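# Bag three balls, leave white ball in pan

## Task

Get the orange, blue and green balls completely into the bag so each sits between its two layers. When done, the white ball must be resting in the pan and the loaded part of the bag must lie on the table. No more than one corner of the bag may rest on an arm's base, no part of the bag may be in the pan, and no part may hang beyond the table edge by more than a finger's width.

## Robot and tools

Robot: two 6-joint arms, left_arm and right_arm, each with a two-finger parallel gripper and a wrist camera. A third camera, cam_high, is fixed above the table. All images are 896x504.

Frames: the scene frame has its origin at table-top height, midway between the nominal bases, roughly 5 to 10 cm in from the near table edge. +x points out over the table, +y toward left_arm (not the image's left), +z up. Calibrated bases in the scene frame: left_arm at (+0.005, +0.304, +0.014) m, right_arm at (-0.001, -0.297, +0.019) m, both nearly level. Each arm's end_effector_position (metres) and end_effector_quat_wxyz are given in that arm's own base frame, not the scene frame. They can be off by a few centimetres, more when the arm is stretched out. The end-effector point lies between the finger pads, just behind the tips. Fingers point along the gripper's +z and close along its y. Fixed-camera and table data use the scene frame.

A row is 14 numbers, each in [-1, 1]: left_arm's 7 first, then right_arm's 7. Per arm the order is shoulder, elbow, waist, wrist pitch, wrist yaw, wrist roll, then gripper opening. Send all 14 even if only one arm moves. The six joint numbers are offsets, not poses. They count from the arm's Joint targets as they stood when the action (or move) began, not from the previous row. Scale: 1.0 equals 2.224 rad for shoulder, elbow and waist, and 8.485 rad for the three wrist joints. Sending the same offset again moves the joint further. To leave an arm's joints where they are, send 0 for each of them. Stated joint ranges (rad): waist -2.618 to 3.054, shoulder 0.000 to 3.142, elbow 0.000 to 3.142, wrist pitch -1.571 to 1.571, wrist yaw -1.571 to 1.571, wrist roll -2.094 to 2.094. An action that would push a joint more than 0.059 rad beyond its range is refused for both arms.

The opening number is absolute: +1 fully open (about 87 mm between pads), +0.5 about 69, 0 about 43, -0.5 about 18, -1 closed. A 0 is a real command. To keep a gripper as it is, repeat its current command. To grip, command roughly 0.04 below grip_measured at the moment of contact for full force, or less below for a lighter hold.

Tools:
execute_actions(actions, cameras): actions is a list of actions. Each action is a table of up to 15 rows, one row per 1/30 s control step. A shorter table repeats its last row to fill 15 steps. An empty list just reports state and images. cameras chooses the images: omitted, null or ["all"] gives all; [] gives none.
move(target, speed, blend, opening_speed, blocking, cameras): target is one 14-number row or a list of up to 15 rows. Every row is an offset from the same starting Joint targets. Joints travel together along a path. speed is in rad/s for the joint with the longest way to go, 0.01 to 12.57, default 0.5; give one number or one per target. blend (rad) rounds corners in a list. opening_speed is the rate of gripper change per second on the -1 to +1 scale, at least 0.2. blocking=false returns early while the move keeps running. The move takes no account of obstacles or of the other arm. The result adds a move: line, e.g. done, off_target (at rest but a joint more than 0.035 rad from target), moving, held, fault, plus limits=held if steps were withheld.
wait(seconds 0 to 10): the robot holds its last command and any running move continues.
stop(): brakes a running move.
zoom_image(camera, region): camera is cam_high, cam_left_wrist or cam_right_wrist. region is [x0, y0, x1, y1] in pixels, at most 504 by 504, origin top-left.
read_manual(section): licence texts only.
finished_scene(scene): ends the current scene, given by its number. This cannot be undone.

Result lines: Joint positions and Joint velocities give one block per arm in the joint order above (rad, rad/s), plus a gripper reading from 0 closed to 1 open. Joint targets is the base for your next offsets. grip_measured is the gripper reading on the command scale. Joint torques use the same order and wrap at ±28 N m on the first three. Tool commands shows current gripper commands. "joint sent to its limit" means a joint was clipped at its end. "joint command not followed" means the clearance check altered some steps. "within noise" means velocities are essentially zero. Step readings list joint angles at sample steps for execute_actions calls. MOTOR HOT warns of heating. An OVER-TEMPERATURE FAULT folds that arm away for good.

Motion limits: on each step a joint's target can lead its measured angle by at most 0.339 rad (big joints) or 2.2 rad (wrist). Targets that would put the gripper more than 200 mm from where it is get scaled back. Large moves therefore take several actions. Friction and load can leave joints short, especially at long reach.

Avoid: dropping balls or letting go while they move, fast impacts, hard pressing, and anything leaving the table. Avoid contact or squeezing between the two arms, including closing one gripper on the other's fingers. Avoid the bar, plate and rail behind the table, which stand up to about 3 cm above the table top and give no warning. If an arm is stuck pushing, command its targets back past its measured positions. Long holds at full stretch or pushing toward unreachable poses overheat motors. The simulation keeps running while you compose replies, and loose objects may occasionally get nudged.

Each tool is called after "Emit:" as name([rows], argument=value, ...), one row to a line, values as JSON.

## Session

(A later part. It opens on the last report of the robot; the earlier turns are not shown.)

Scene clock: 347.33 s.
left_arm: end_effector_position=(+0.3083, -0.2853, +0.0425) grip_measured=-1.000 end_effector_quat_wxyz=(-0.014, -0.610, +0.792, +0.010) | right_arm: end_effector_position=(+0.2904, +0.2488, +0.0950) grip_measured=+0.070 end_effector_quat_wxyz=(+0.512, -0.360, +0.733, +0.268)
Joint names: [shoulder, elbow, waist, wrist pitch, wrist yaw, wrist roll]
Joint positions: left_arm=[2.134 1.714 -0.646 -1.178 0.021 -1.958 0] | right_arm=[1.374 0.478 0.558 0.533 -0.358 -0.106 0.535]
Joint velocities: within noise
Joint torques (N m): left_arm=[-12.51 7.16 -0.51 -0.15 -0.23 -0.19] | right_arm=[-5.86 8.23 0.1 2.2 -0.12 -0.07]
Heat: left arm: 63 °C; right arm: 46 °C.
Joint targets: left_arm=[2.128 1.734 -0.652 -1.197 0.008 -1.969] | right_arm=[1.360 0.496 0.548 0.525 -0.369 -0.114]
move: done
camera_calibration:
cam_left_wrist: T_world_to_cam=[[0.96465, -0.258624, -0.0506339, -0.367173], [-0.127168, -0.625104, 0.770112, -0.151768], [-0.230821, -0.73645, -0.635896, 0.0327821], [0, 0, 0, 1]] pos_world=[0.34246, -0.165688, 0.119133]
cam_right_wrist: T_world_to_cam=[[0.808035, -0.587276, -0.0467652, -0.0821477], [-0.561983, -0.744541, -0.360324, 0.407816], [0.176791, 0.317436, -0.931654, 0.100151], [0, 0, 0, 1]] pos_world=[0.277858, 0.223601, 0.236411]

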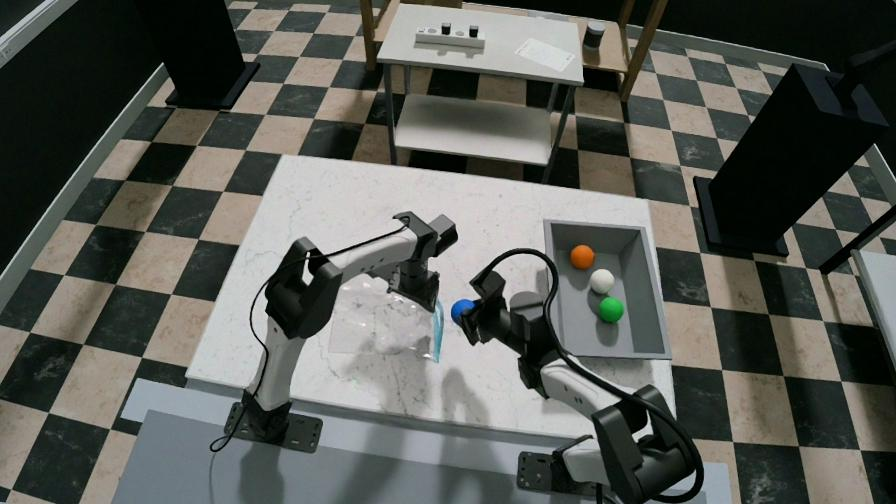

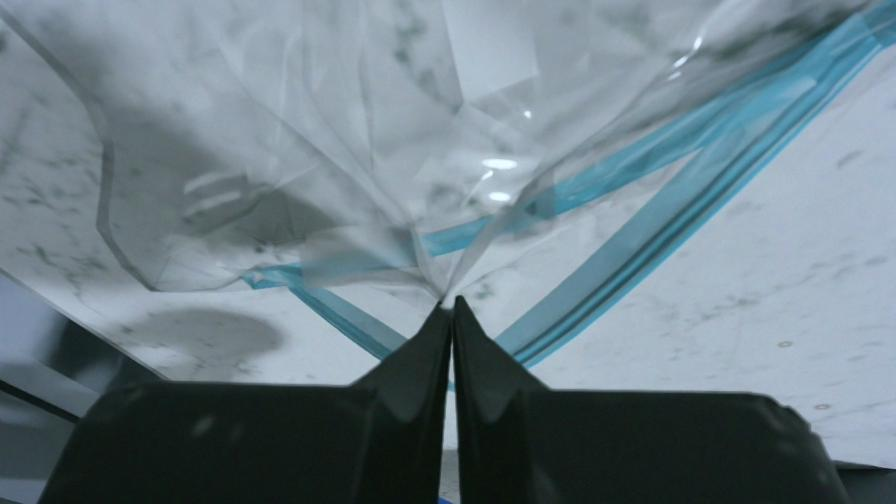

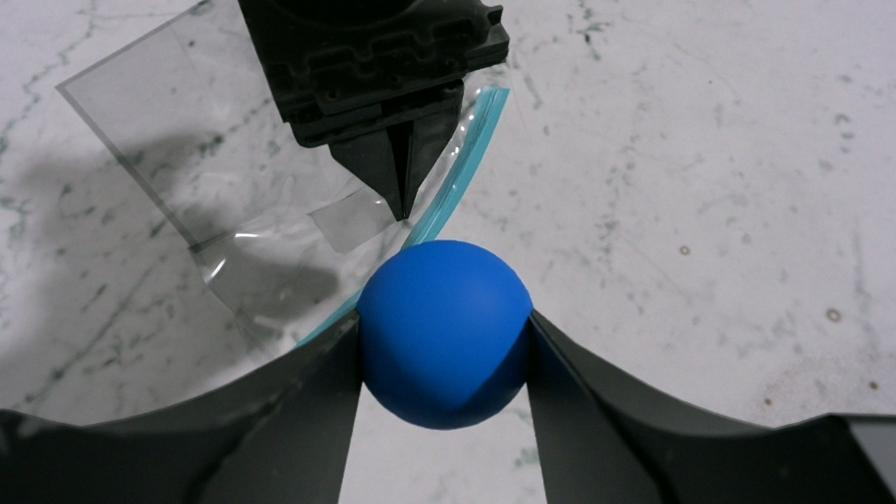

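Emit:
move(target=[-0.0076,0.0578,0,-0.0147,0,0,-1,0,0,0,0,0,0,0.02], speed=0.1)

Emit:
zoom_image(camera="cam_high", region=[330, 230, 530, 370])

Scene clock: 351.23 s.
left_arm: end_effector_position=(+0.3121, -0.2881, +0.0746) grip_measured=-1.000 end_effector_quat_wxyz=(-0.013, -0.610, +0.792, +0.009) | right_arm: end_effector_position=(+0.2904, +0.2488, +0.0950) grip_measured=+0.070 end_effector_quat_wxyz=(+0.512, -0.360, +0.733, +0.268)
Joint names: [shoulder, elbow, waist, wrist pitch, wrist yaw, wrist roll]
Joint positions: left_arm=[2.134 1.842 -0.646 -1.303 0.02 -1.958 0] | right_arm=[1.374 0.478 0.558 0.533 -0.358 -0.106 0.535]
Joint velocities: within noise
Joint torques (N m): left_arm=[-14.19 7.31 -0.47 -0.13 -0.22 -0.18] | right_arm=[-5.86 8.21 0.1 2.2 -0.11 -0.07]
Heat: left arm: 63 °C; right arm: 46 °C.
Joint targets: left_arm=[2.111 1.863 -0.652 -1.322 0.008 -1.969] | right_arm=[1.360 0.496 0.548 0.525 -0.369 -0.114]
move: done
camera_calibration:
cam_left_wrist: T_world_to_cam=[[0.964905, -0.258311, -0.0472641, -0.370033], [-0.129239, -0.623805, 0.770821, -0.176849], [-0.228595, -0.73766, -0.635296, 0.0509992], [0, 0, 0, 1]] pos_world=[0.345849, -0.168283, 0.151229]
cam_right_wrist: T_world_to_cam=[[0.808035, -0.587276, -0.0467652, -0.0821477], [-0.561983, -0.744541, -0.360324, 0.407816], [0.176791, 0.317436, -0.931654, 0.100151], [0, 0, 0, 1]] pos_world=[0.277858, 0.223601, 0.236411]

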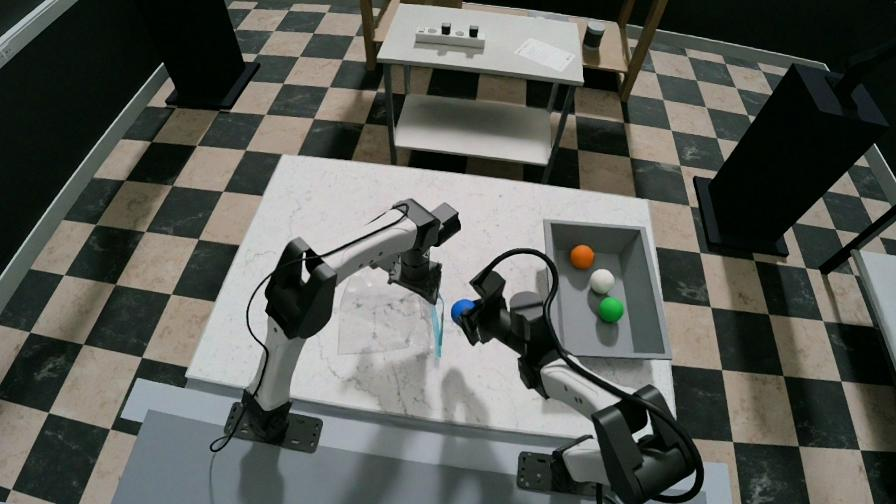

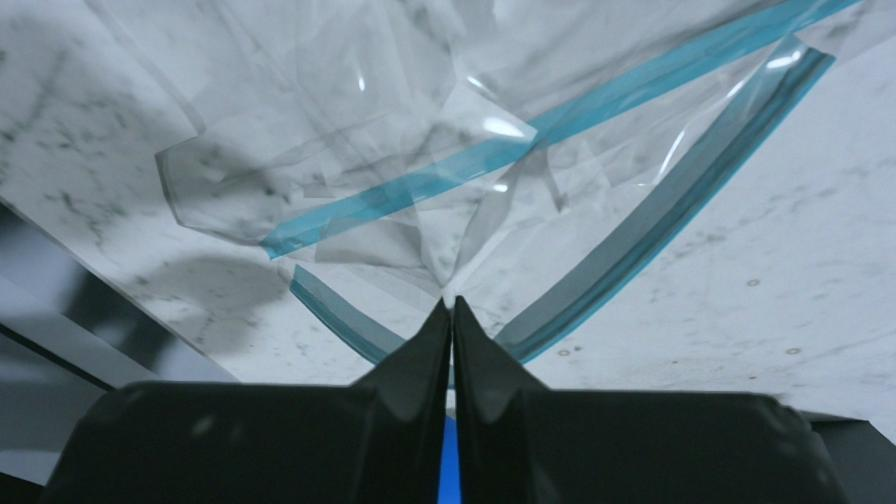

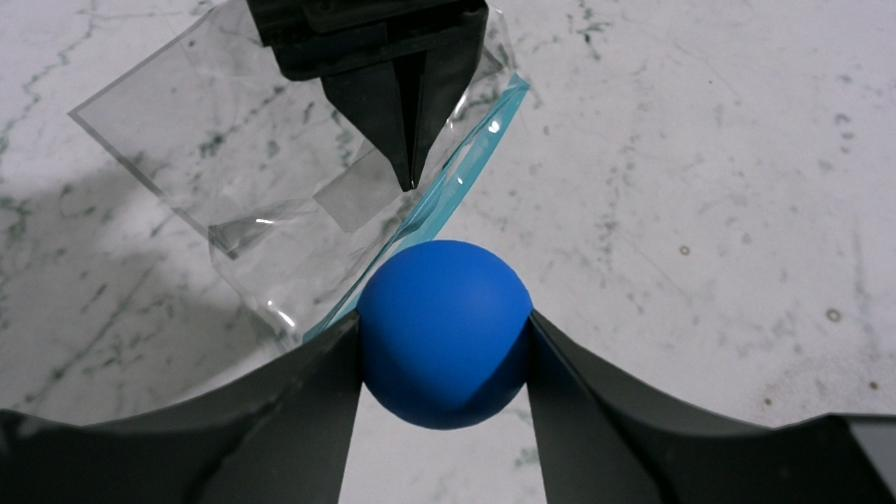

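Scaled by 2.520 from the camera's 896x504 image, which has a finer 1280x720 frame.

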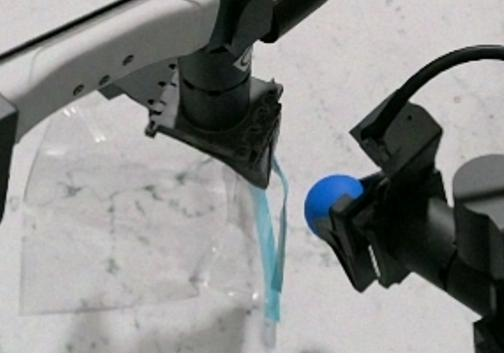

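Emit:
move(target=[-0.004,0.0306,0,-0.0078,0,0,-1,0.2663,-0.044,0.0009,0.0918,-0.0095,0.0009,0.02], speed=0.3)

Emit:
zoom_image(camera="cam_high", region=[330, 230, 530, 370])

Scene clock: 365.50 s.
left_arm: end_effector_position=(+0.3124, -0.2882, +0.0915) grip_measured=-1.000 end_effector_quat_wxyz=(-0.013, -0.610, +0.792, +0.009) | right_arm: end_effector_position=(+0.3045, +0.2728, +0.0207) grip_measured=+0.070 end_effector_quat_wxyz=(+0.548, -0.377, +0.684, +0.301)
Joint names: [shoulder, elbow, waist, wrist pitch, wrist yaw, wrist roll]
Joint positions: left_arm=[2.134 1.909 -0.646 -1.37 0.02 -1.958 0] | right_arm=[1.938 0.408 0.558 1.286 -0.437 -0.106 0.535]
Joint velocities: within noise
Joint torques (N m): left_arm=[-15.08 7.39 -0.47 -0.1 -0.21 -0.18] | right_arm=[-5.76 3.02 0.25 2.5 -0.14 0.02]
Heat: left arm: 64 °C; right arm: 47 °C.
Joint targets: left_arm=[2.102 1.931 -0.652 -1.388 0.008 -1.969] | right_arm=[1.952 0.399 0.550 1.304 -0.450 -0.107]
move: done
camera_calibration:
cam_left_wrist: T_world_to_cam=[[0.964902, -0.258348, -0.0471245, -0.369578], [-0.12945, -0.624043, 0.770593, -0.189829], [-0.228489, -0.737446, -0.635584, 0.0617778], [0, 0, 0, 1]] pos_world=[0.346149, -0.168384, 0.16813]
cam_right_wrist: T_world_to_cam=[[0.852851, -0.521786, -0.0195933, -0.114935], [-0.469134, -0.749238, -0.467499, 0.382019], [0.229254, 0.407899, -0.883777, -0.0208604], [0, 0, 0, 1]] pos_world=[0.282023, 0.234761, 0.157906]

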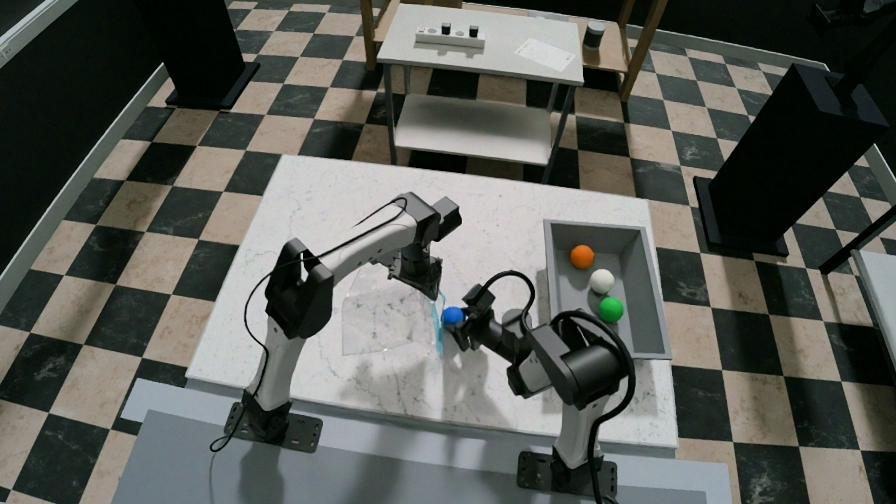

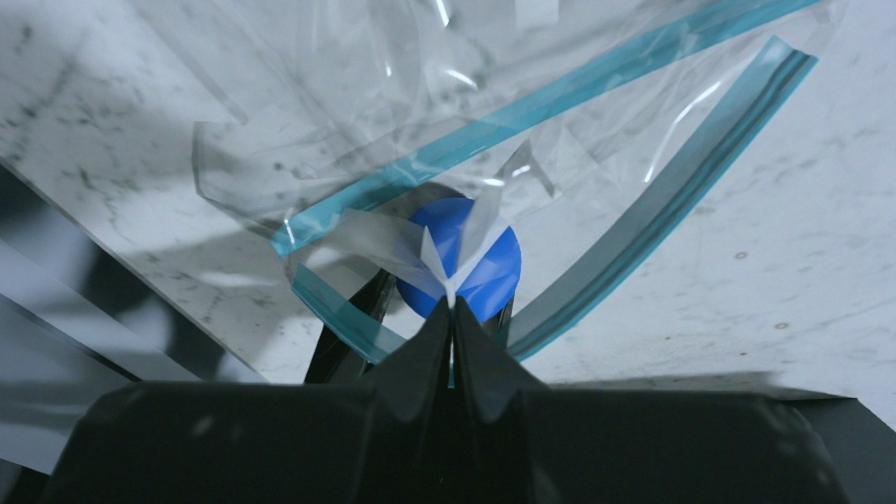

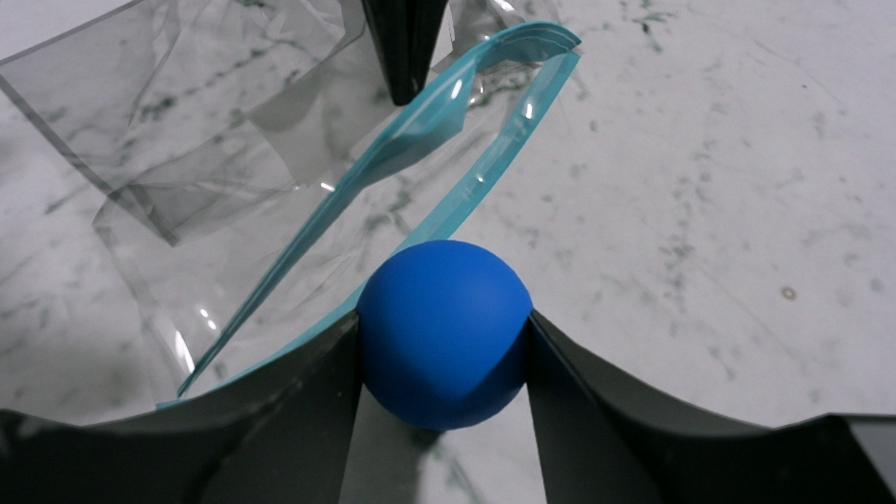

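Scaled by 2.520 from the camera's 896x504 image, which has a finer 1280x720 frame.

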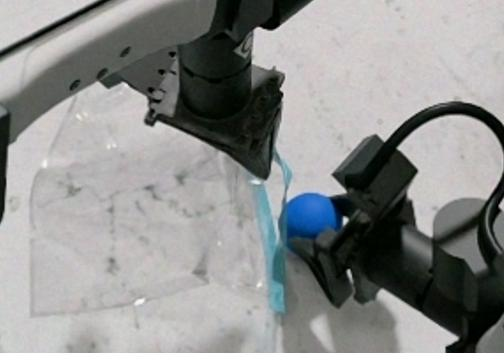

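Emit:
move(target=[0,0,0,0,0,0,-1,0.063,0.0705,0.0281,0.0069,0.0059,0.0043,0.02], speed=0.15)

Emit:
zoom_image(camera="cam_high", region=[330, 230, 530, 370])

Scene clock: 369.13 s.
left_arm: end_effector_position=(+0.3121, -0.2879, +0.0915) grip_measured=-1.000 end_effector_quat_wxyz=(-0.013, -0.610, +0.792, +0.010) | right_arm: end_effector_position=(+0.3225, +0.3069, +0.0187) grip_measured=+0.070 end_effector_quat_wxyz=(+0.564, -0.378, +0.663, +0.316)
Joint names: [shoulder, elbow, waist, wrist pitch, wrist yaw, wrist roll]
Joint positions: left_arm=[2.134 1.909 -0.646 -1.371 0.02 -1.958 0] | right_arm=[2.074 0.536 0.607 1.357 -0.417 -0.081 0.535]
Joint velocities: within noise
Joint torques (N m): left_arm=[-15.06 7.39 -0.46 -0.11 -0.2 -0.18] | right_arm=[-6.6 5.35 1.31 2.38 0.18 0.14]
Heat: left arm: 64 °C; right arm: 47 °C.
Joint targets: left_arm=[2.102 1.931 -0.652 -1.388 0.007 -1.969] | right_arm=[2.092 0.555 0.612 1.362 -0.400 -0.070]
move: done
camera_calibration:
cam_left_wrist: T_world_to_cam=[[0.964862, -0.258256, -0.0484193, -0.369086], [-0.128657, -0.625024, 0.76993, -0.19014], [-0.229102, -0.736647, -0.636288, 0.0624078], [0, 0, 0, 1]] pos_world=[0.345952, -0.168188, 0.168233]
cam_right_wrist: T_world_to_cam=[[0.866218, -0.499505, -0.0126481, -0.123829], [-0.433683, -0.739018, -0.515531, 0.401399], [0.248163, 0.452048, -0.856778, -0.0608291], [0, 0, 0, 1]] pos_world=[0.296438, 0.262285, 0.15325]

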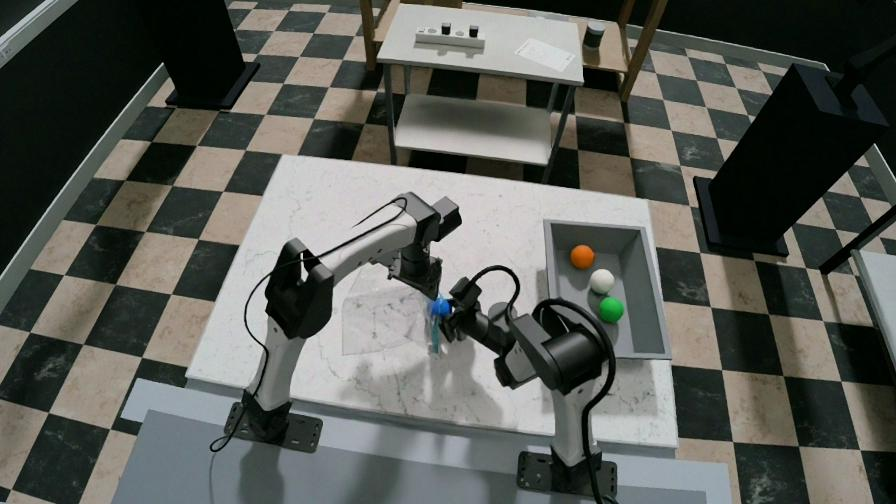

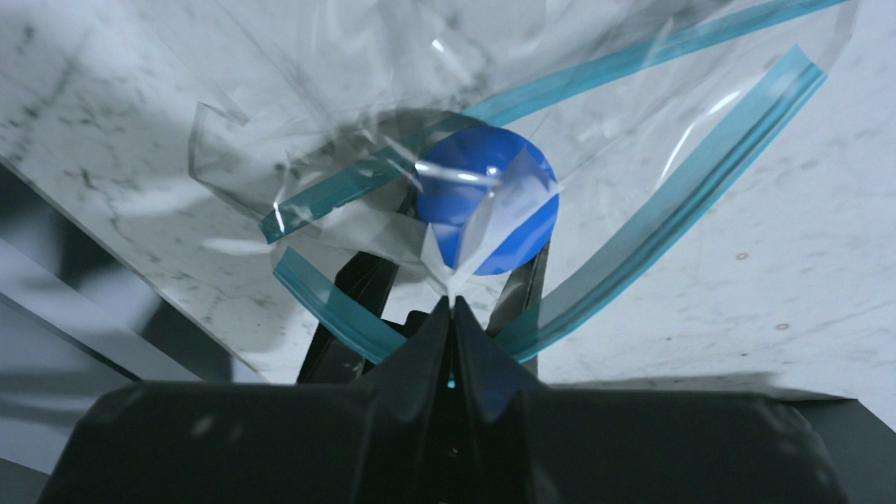

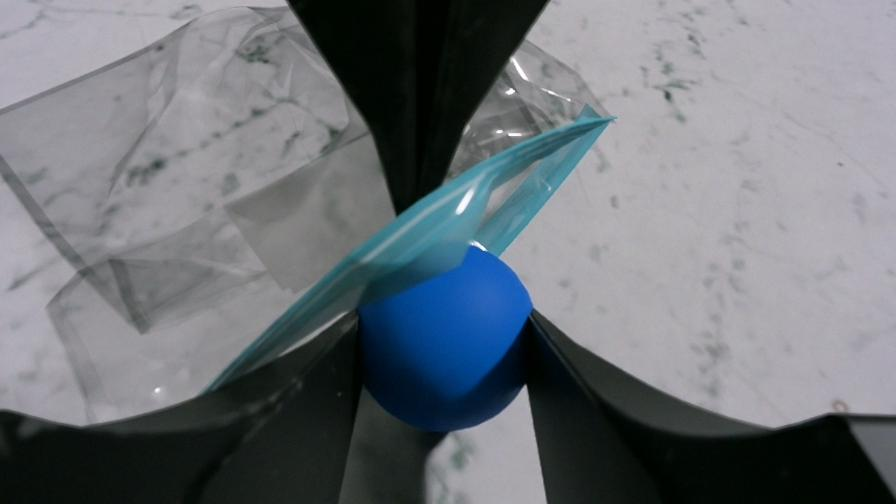

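Scaled by 2.520 from the camera's 896x504 image, which has a finer 1280x720 frame.

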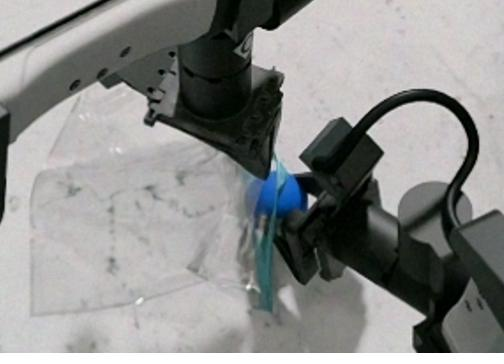

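Emit:
move(target=[0,0,0,0,0,0,-1,0.063,0.0705,0.0281,0.0069,0.0059,0.0043,0.02], speed=0.15)

Emit:
zoom_image(camera="cam_high", region=[330, 230, 530, 370])

Scene clock: 373.20 s.
left_arm: end_effector_position=(+0.3124, -0.2867, +0.0912) grip_measured=-1.000 end_effector_quat_wxyz=(-0.010, -0.610, +0.792, +0.012) | right_arm: end_effector_position=(+0.3415, +0.3478, +0.0195) grip_measured=+0.070 end_effector_quat_wxyz=(+0.588, -0.369, +0.639, +0.331)
Joint names: [shoulder, elbow, waist, wrist pitch, wrist yaw, wrist roll]
Joint positions: left_arm=[2.134 1.909 -0.646 -1.373 0.013 -1.958 0] | right_arm=[2.211 0.691 0.668 1.424 -0.367 -0.045 0.535]
Joint velocities: within noise
Joint torques (N m): left_arm=[-15.01 7.39 -0.46 -0.1 -0.12 -0.18] | right_arm=[-7.58 5.61 1.42 2.28 0.21 0.12]
Heat: left arm: 65 °C; right arm: 48 °C.
Joint targets: left_arm=[2.102 1.931 -0.652 -1.388 0.008 -1.969] | right_arm=[2.232 0.712 0.675 1.421 -0.350 -0.034]
move: done
camera_calibration:
cam_left_wrist: T_world_to_cam=[[0.964943, -0.258099, -0.0476379, -0.3692], [-0.130741, -0.630077, 0.765447, -0.189532], [-0.227577, -0.732385, -0.641733, 0.0644483], [0, 0, 0, 1]] pos_world=[0.346144, -0.167509, 0.168848]
cam_right_wrist: T_world_to_cam=[[0.870427, -0.492238, -0.00761922, -0.123916], [-0.405092, -0.70736, -0.57926, 0.420844], [0.279744, 0.50729, -0.815107, -0.114125], [0, 0, 0, 1]] pos_world=[0.310266, 0.294587, 0.14981]

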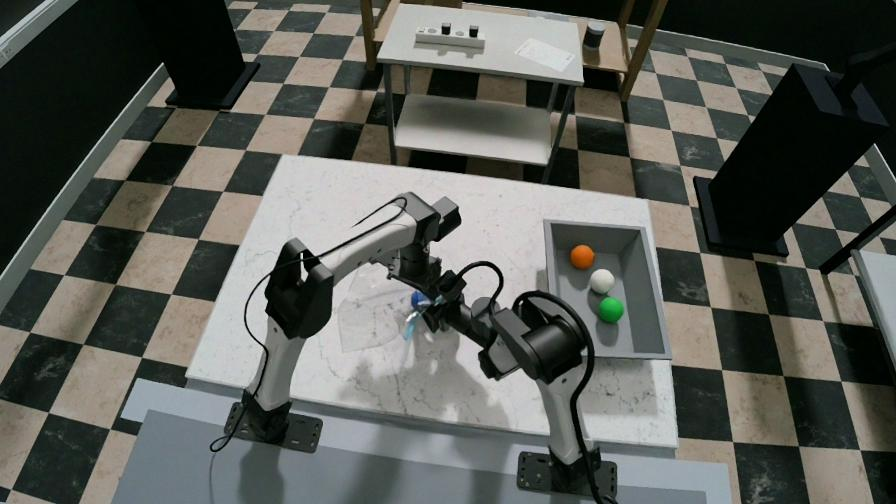

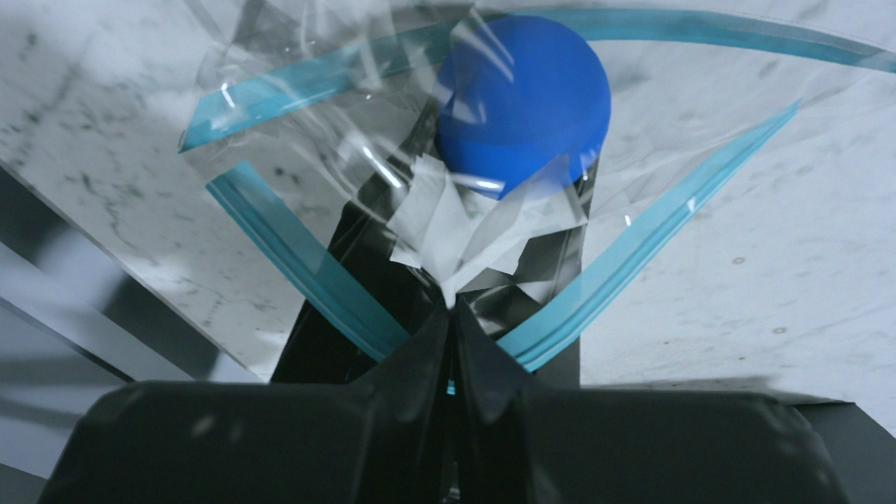

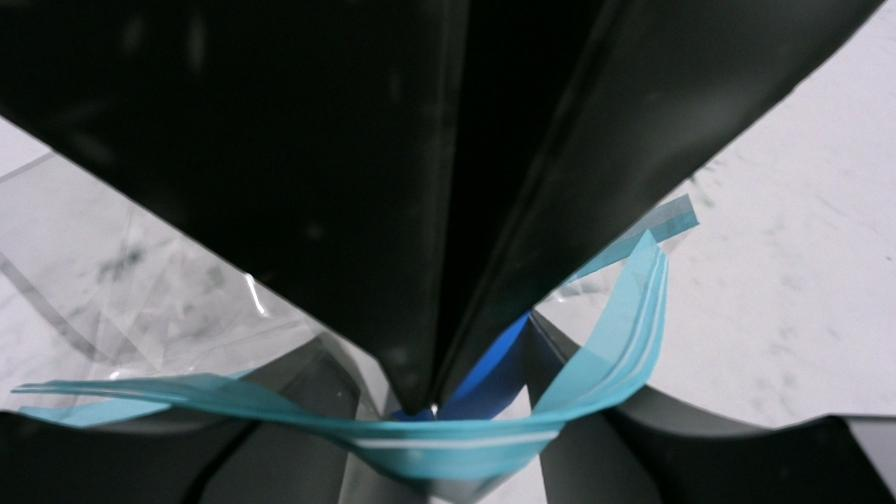

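Scaled by 2.520 from the camera's 896x504 image, which has a finer 1280x720 frame.

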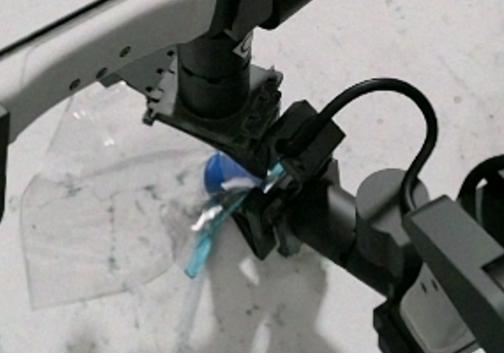

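Emit:
move(target=[0,0,0,0,0,0,-1,-0.1,-0.11,-0.045,-0.011,-0.0094,-0.0069,0.02], speed=0.2)

Emit:
zoom_image(camera="cam_high", region=[330, 230, 530, 370])

Scene clock: 382.80 s.
left_arm: end_effector_position=(+0.3125, -0.2866, +0.0912) grip_measured=-1.000 end_effector_quat_wxyz=(-0.010, -0.610, +0.792, +0.012) | right_arm: end_effector_position=(+0.3167, +0.2914, +0.0181) grip_measured=+0.070 end_effector_quat_wxyz=(+0.561, -0.372, +0.672, +0.309)
Joint names: [shoulder, elbow, waist, wrist pitch, wrist yaw, wrist roll]
Joint positions: left_arm=[2.134 1.909 -0.646 -1.373 0.012 -1.958 0] | right_arm=[2.035 0.48 0.586 1.357 -0.415 -0.083 0.535]
Joint velocities: within noise
Joint torques (N m): left_arm=[-15.06 7.39 -0.44 -0.09 -0.13 -0.18] | right_arm=[-10.1 2.69 0.01 1.96 -0.1 -0.08]
Heat: left arm: 66 °C; right arm: 48 °C.
Joint targets: left_arm=[2.102 1.931 -0.652 -1.388 0.008 -1.969] | right_arm=[2.010 0.468 0.574 1.327 -0.430 -0.092]
move: done
camera_calibration:
cam_left_wrist: T_world_to_cam=[[0.965041, -0.257765, -0.0474719, -0.369178], [-0.130727, -0.630355, 0.765221, -0.189484], [-0.227171, -0.732264, -0.642015, 0.0644485], [0, 0, 0, 1]] pos_world=[0.346142, -0.16741, 0.168848]
cam_right_wrist: T_world_to_cam=[[0.854518, -0.519099, -0.0183109, -0.117008], [-0.457102, -0.734783, -0.501149, 0.393159], [0.246692, 0.436611, -0.865167, -0.0477912], [0, 0, 0, 1]] pos_world=[0.291489, 0.249014, 0.153541]

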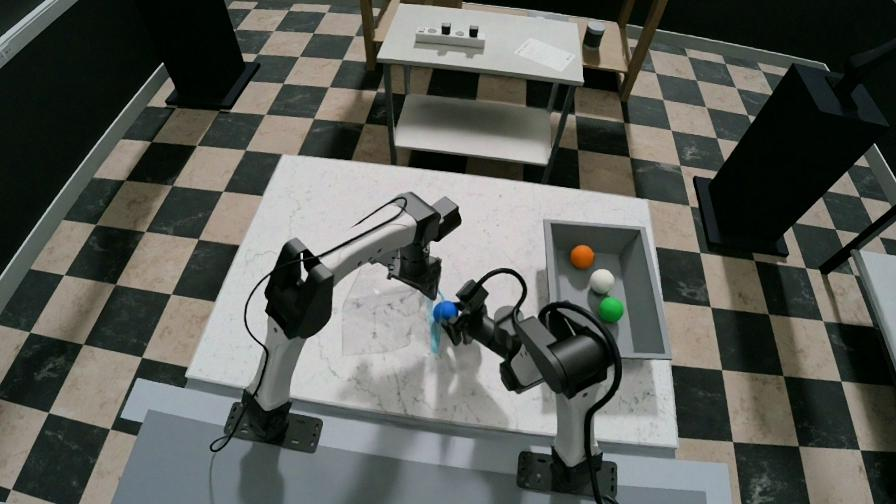

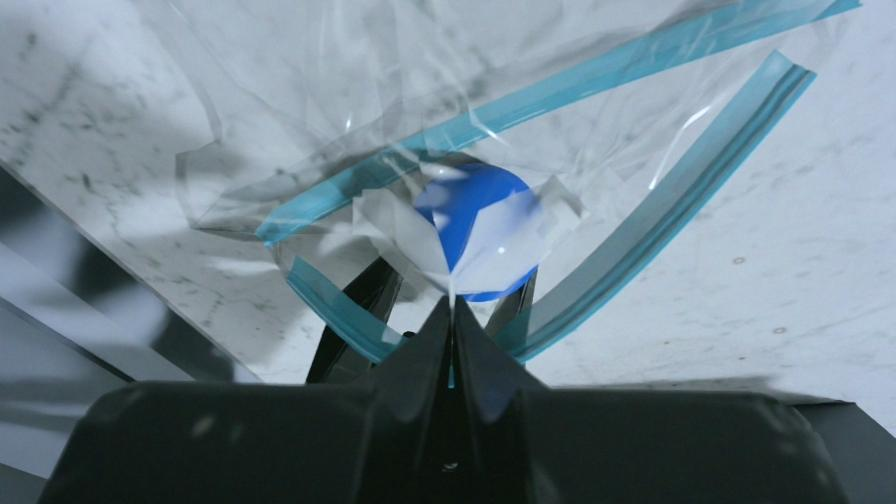

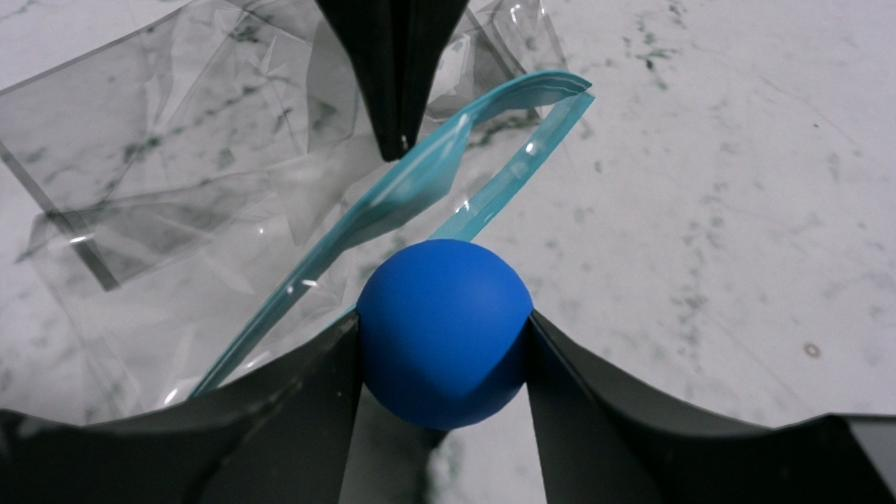

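Scaled by 2.520 from the camera's 896x504 image, which has a finer 1280x720 frame.

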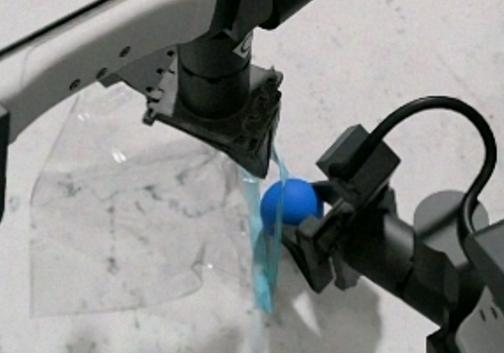

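Emit:
move(target=[0,0,0,0,0,0,-1,0.0309,0.0015,0,0.0077,0,0,0.02], speed=0.15, cameras=[])

Emit:
move(target=[0,0,0,0,0,0,-1,0,0,0,0,0,0,0.4], opening_speed=0.25, cameras=["cam_right_wrist","cam_left_wrist"])

Scene clock: 394.03 s.
left_arm: end_effector_position=(+0.3125, -0.2866, +0.0912) grip_measured=-1.000 end_effector_quat_wxyz=(-0.010, -0.610, +0.792, +0.012) | right_arm: end_effector_position=(+0.3172, +0.2925, +0.0177) grip_measured=+0.070 end_effector_quat_wxyz=(+0.567, -0.373, +0.666, +0.310)
Joint names: [shoulder, elbow, waist, wrist pitch, wrist yaw, wrist roll]
Joint positions: left_arm=[2.134 1.909 -0.646 -1.373 0.012 -1.958 0] | right_arm=[2.059 0.48 0.586 1.398 -0.42 -0.085 0.535]
Joint velocities: within noise
Joint torques (N m): left_arm=[-15.04 7.36 -0.46 -0.09 -0.13 -0.18] | right_arm=[-6.17 2.82 0.01 2.25 -0.07 -0.06]
Heat: left arm: 67 °C; right arm: 48 °C.
Joint targets: left_arm=[2.102 1.931 -0.652 -1.388 0.008 -1.969] | right_arm=[2.079 0.471 0.574 1.393 -0.430 -0.092]
move: done
No camera images: "cameras" was empty.

Scene clock: 395.77 s.
left_arm: end_effector_position=(+0.3125, -0.2866, +0.0912) grip_measured=-1.000 end_effector_quat_wxyz=(-0.010, -0.610, +0.792, +0.012) | right_arm: end_effector_position=(+0.3168, +0.2923, +0.0160) grip_measured=+0.400 end_effector_quat_wxyz=(+0.565, -0.373, +0.667, +0.310)
Joint names: [shoulder, elbow, waist, wrist pitch, wrist yaw, wrist roll]
Joint positions: left_arm=[2.134 1.909 -0.646 -1.373 0.012 -1.958 0] | right_arm=[2.063 0.48 0.586 1.398 -0.42 -0.085 0.7]
Joint velocities: within noise
Joint torques (N m): left_arm=[-15.05 7.35 -0.5 -0.09 -0.12 -0.18] | right_arm=[-6.46 2.81 0.01 2.25 -0.08 -0.05]
Heat: left arm: 67 °C; right arm: 48 °C.
Joint targets: left_arm=[2.102 1.931 -0.652 -1.388 0.008 -1.969] | right_arm=[2.079 0.471 0.574 1.393 -0.430 -0.092]
move: done
camera_calibration:
cam_left_wrist: T_world_to_cam=[[0.965041, -0.257765, -0.0474719, -0.369178], [-0.130727, -0.630355, 0.765221, -0.189484], [-0.227171, -0.732264, -0.642015, 0.0644485], [0, 0, 0, 1]] pos_world=[0.346142, -0.16741, 0.168848]
cam_right_wrist: T_world_to_cam=[[0.857163, -0.514908, -0.0118902, -0.118902], [-0.447588, -0.733278, -0.511828, 0.389567], [0.254825, 0.444042, -0.859006, -0.0548681], [0, 0, 0, 1]] pos_world=[0.290265, 0.248801, 0.150845]
Images, in order (width x height): cam_left_wrist 896x504, cam_right_wrist 896x504.

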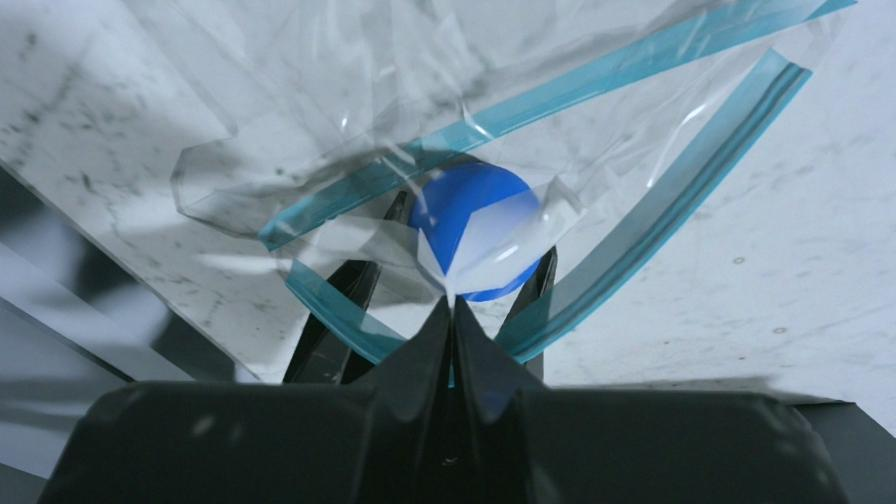

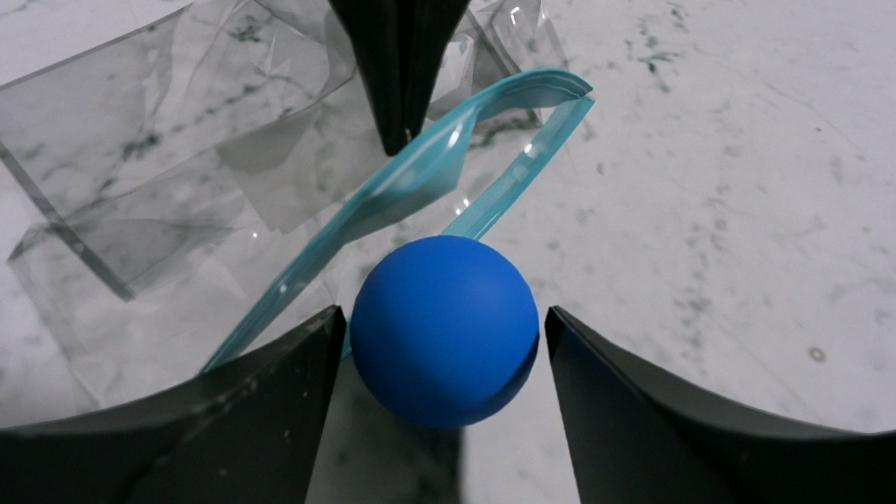

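Emit:
move([
  [0,0,0,0,0,0,-1,-0.151,-0.0995,-0.0598,-0.0294,-0.0083,-0.0035,0.4],
  [0,0,0,0,0,0,-1,-0.151,-0.0995,-0.0598,-0.0294,-0.0083,-0.0035,-0.6],
], speed=0.25, opening_speed=1)

Scene clock: 403.40 s.
left_arm: end_effector_position=(+0.3125, -0.2866, +0.0912) grip_measured=-1.000 end_effector_quat_wxyz=(-0.010, -0.610, +0.792, +0.012) | right_arm: end_effector_position=(+0.2809, +0.2232, +0.0146) grip_measured=-0.600 end_effector_quat_wxyz=(+0.516, -0.355, +0.724, +0.289)
Joint names: [shoulder, elbow, waist, wrist pitch, wrist yaw, wrist roll]
Joint positions: left_arm=[2.134 1.909 -0.646 -1.373 0.012 -1.958 0] | right_arm=[1.763 0.259 0.452 1.157 -0.488 -0.113 0.2]
Joint velocities: within noise
Joint torques (N m): left_arm=[-15.04 7.35 -0.47 -0.09 -0.13 -0.19] | right_arm=[-7.31 3.1 0.09 2.09 -0.14 -0.08]
Heat: left arm: 68 °C; right arm: 48 °C.
Joint targets: left_arm=[2.102 1.931 -0.652 -1.388 0.008 -1.969] | right_arm=[1.743 0.250 0.442 1.143 -0.500 -0.122]
move: done
camera_calibration:
cam_left_wrist: T_world_to_cam=[[0.965041, -0.257765, -0.0474719, -0.369178], [-0.130727, -0.630355, 0.765221, -0.189484], [-0.227171, -0.732264, -0.642015, 0.0644485], [0, 0, 0, 1]] pos_world=[0.346142, -0.16741, 0.168848]
cam_right_wrist: T_world_to_cam=[[0.818365, -0.569884, -0.0742421, -0.0995892], [-0.549681, -0.73848, -0.390509, 0.350198], [0.167718, 0.360388, -0.917601, 0.0278088], [0, 0, 0, 1]] pos_world=[0.269334, 0.191838, 0.154879]

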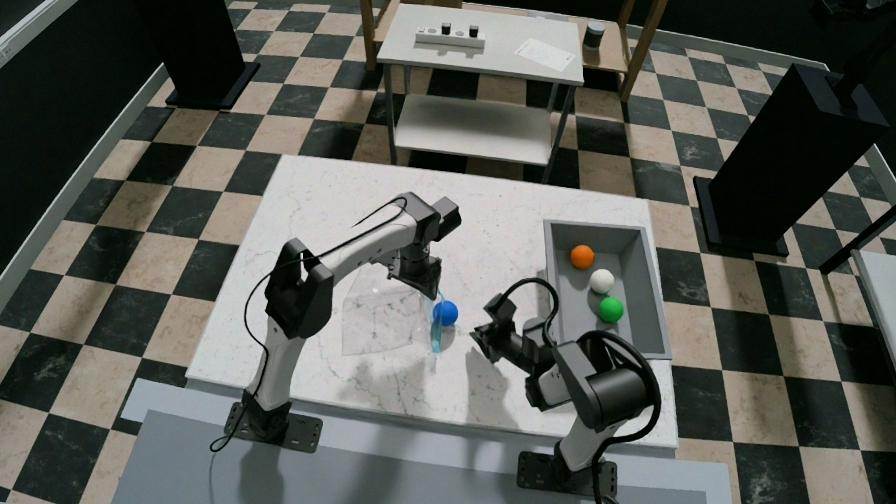

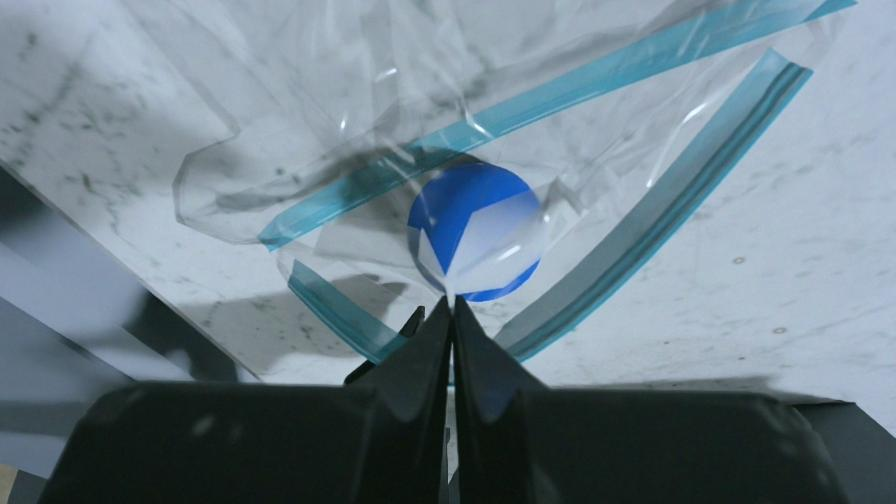

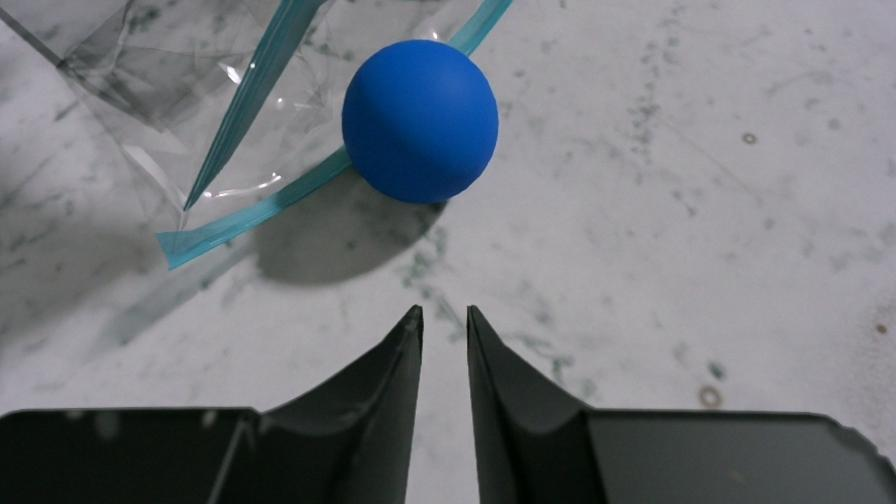

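Emit:
move(target=[0,0,0,0,0,0,-1,0.115,0.0766,0.0324,0.0219,-0.0024,0,-0.6], speed=0.15, cameras=["cam_right_wrist","cam_left_wrist"])

Scene clock: 421.53 s.
left_arm: end_effector_position=(+0.3125, -0.2866, +0.0912) grip_measured=-1.000 end_effector_quat_wxyz=(-0.010, -0.610, +0.792, +0.012) | right_arm: end_effector_position=(+0.3040, +0.2628, +0.0089) grip_measured=-0.600 end_effector_quat_wxyz=(+0.536, -0.381, +0.686, +0.311)
Joint names: [shoulder, elbow, waist, wrist pitch, wrist yaw, wrist roll]
Joint positions: left_arm=[2.134 1.909 -0.646 -1.373 0.012 -1.958 0] | right_arm=[1.984 0.401 0.509 1.316 -0.507 -0.113 0.2]
Joint velocities: within noise
Joint torques (N m): left_arm=[-15.05 7.38 -0.44 -0.1 -0.14 -0.18] | right_arm=[-5.82 5.08 1.25 2.45 -0.13 -0.07]
Heat: left arm: 69 °C; right arm: 48 °C.
Joint targets: left_arm=[2.102 1.931 -0.652 -1.388 0.008 -1.969] | right_arm=[1.999 0.420 0.514 1.329 -0.520 -0.122]
move: done
camera_calibration:
cam_left_wrist: T_world_to_cam=[[0.965041, -0.257765, -0.0474719, -0.369178], [-0.130727, -0.630355, 0.765221, -0.189484], [-0.227171, -0.732264, -0.642015, 0.0644485], [0, 0, 0, 1]] pos_world=[0.346142, -0.16741, 0.168848]
cam_right_wrist: T_world_to_cam=[[0.863141, -0.503414, -0.039519, -0.127748], [-0.463797, -0.759394, -0.456304, 0.36982], [0.199699, 0.412183, -0.888946, -0.0192201], [0, 0, 0, 1]] pos_world=[0.285625, 0.224451, 0.146616]
Images, in order (width x height): cam_left_wrist 896x504, cam_right_wrist 896x504.

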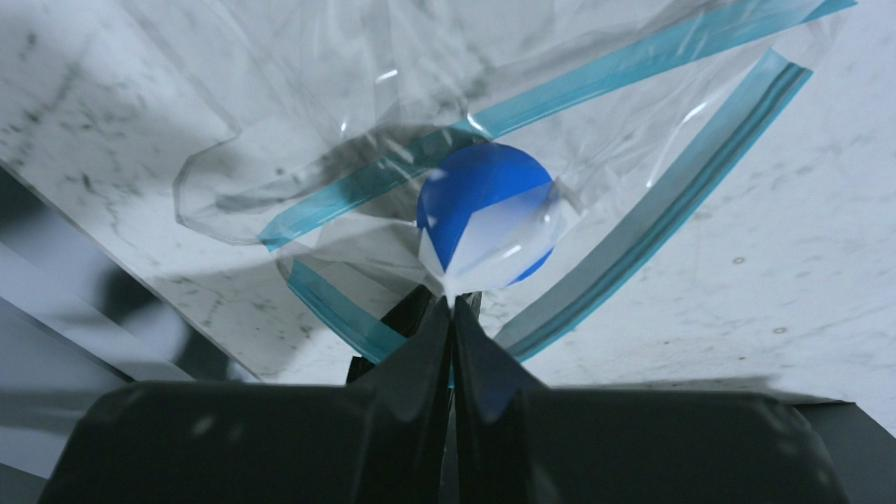

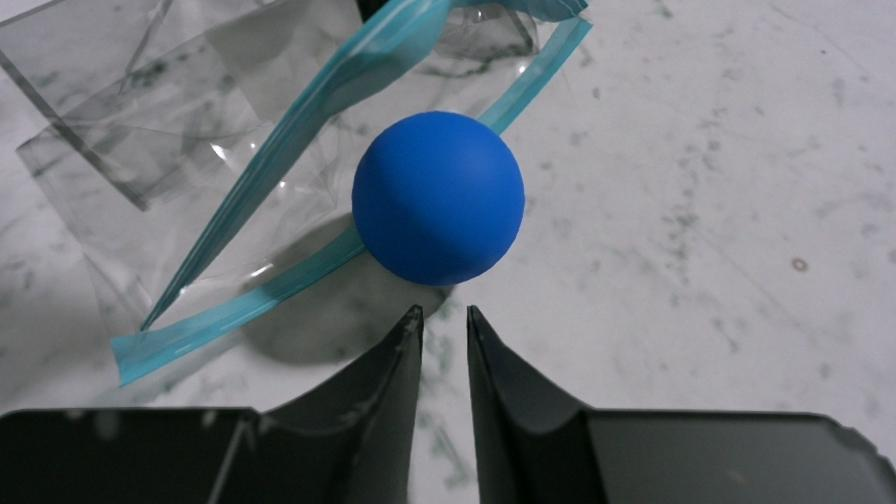

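Emit:
move(target=[0,0,0,0,0,0,-1,0.055,0.0724,0.0353,0.0023,0.0092,0.0049,-0.6], speed=0.12, cameras=["cam_right_wrist","cam_left_wrist"])

Scene clock: 425.80 s.
left_arm: end_effector_position=(+0.3125, -0.2866, +0.0912) grip_measured=-1.000 end_effector_quat_wxyz=(-0.010, -0.610, +0.792, +0.012) | right_arm: end_effector_position=(+0.3250, +0.3067, +0.0090) grip_measured=-0.600 end_effector_quat_wxyz=(+0.551, -0.387, +0.665, +0.323)
Joint names: [shoulder, elbow, waist, wrist pitch, wrist yaw, wrist roll]
Joint positions: left_arm=[2.134 1.909 -0.646 -1.373 0.012 -1.958 0] | right_arm=[2.105 0.562 0.589 1.336 -0.46 -0.091 0.2]
Joint velocities: within noise
Joint torques (N m): left_arm=[-15.02 7.39 -0.46 -0.1 -0.13 -0.18] | right_arm=[-7.01 5.33 1.2 2.45 0.17 0.11]
Heat: left arm: 69 °C; right arm: 48 °C.
Joint targets: left_arm=[2.102 1.931 -0.652 -1.388 0.008 -1.969] | right_arm=[2.121 0.581 0.592 1.348 -0.442 -0.080]
move: done
camera_calibration:
cam_left_wrist: T_world_to_cam=[[0.965041, -0.257765, -0.0474719, -0.369178], [-0.130727, -0.630355, 0.765221, -0.189484], [-0.227171, -0.732264, -0.642015, 0.0644485], [0, 0, 0, 1]] pos_world=[0.346142, -0.16741, 0.168848]
cam_right_wrist: T_world_to_cam=[[0.878401, -0.477396, -0.022472, -0.136934], [-0.423821, -0.756368, -0.49828, 0.399401], [0.22088, 0.447214, -0.866725, -0.0591805], [0, 0, 0, 1]] pos_world=[0.302629, 0.263189, 0.144643]
Images, in order (width x height): cam_left_wrist 896x504, cam_right_wrist 896x504.

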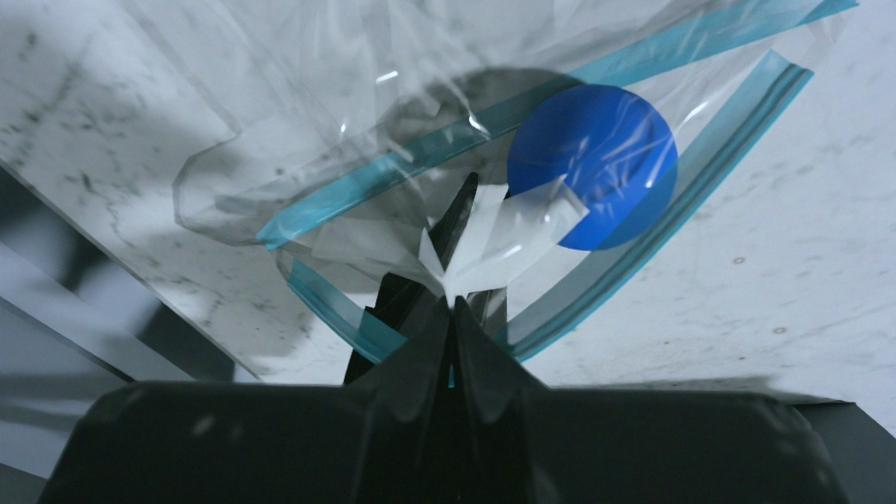

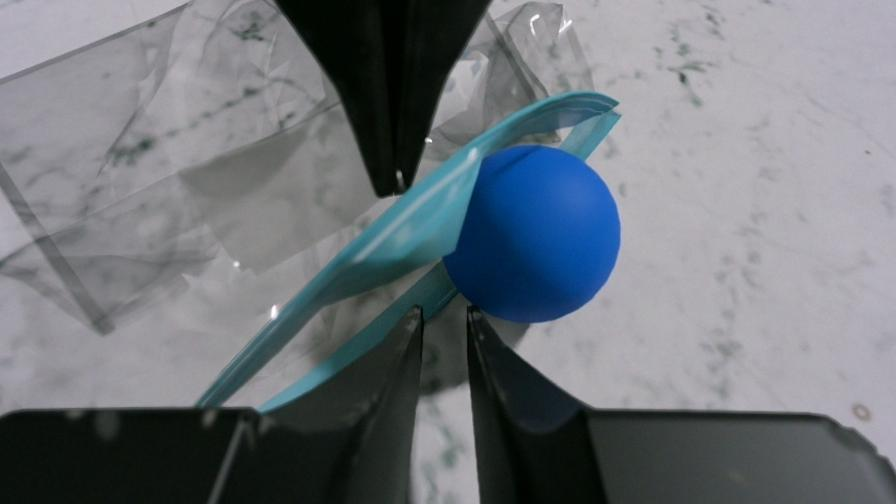

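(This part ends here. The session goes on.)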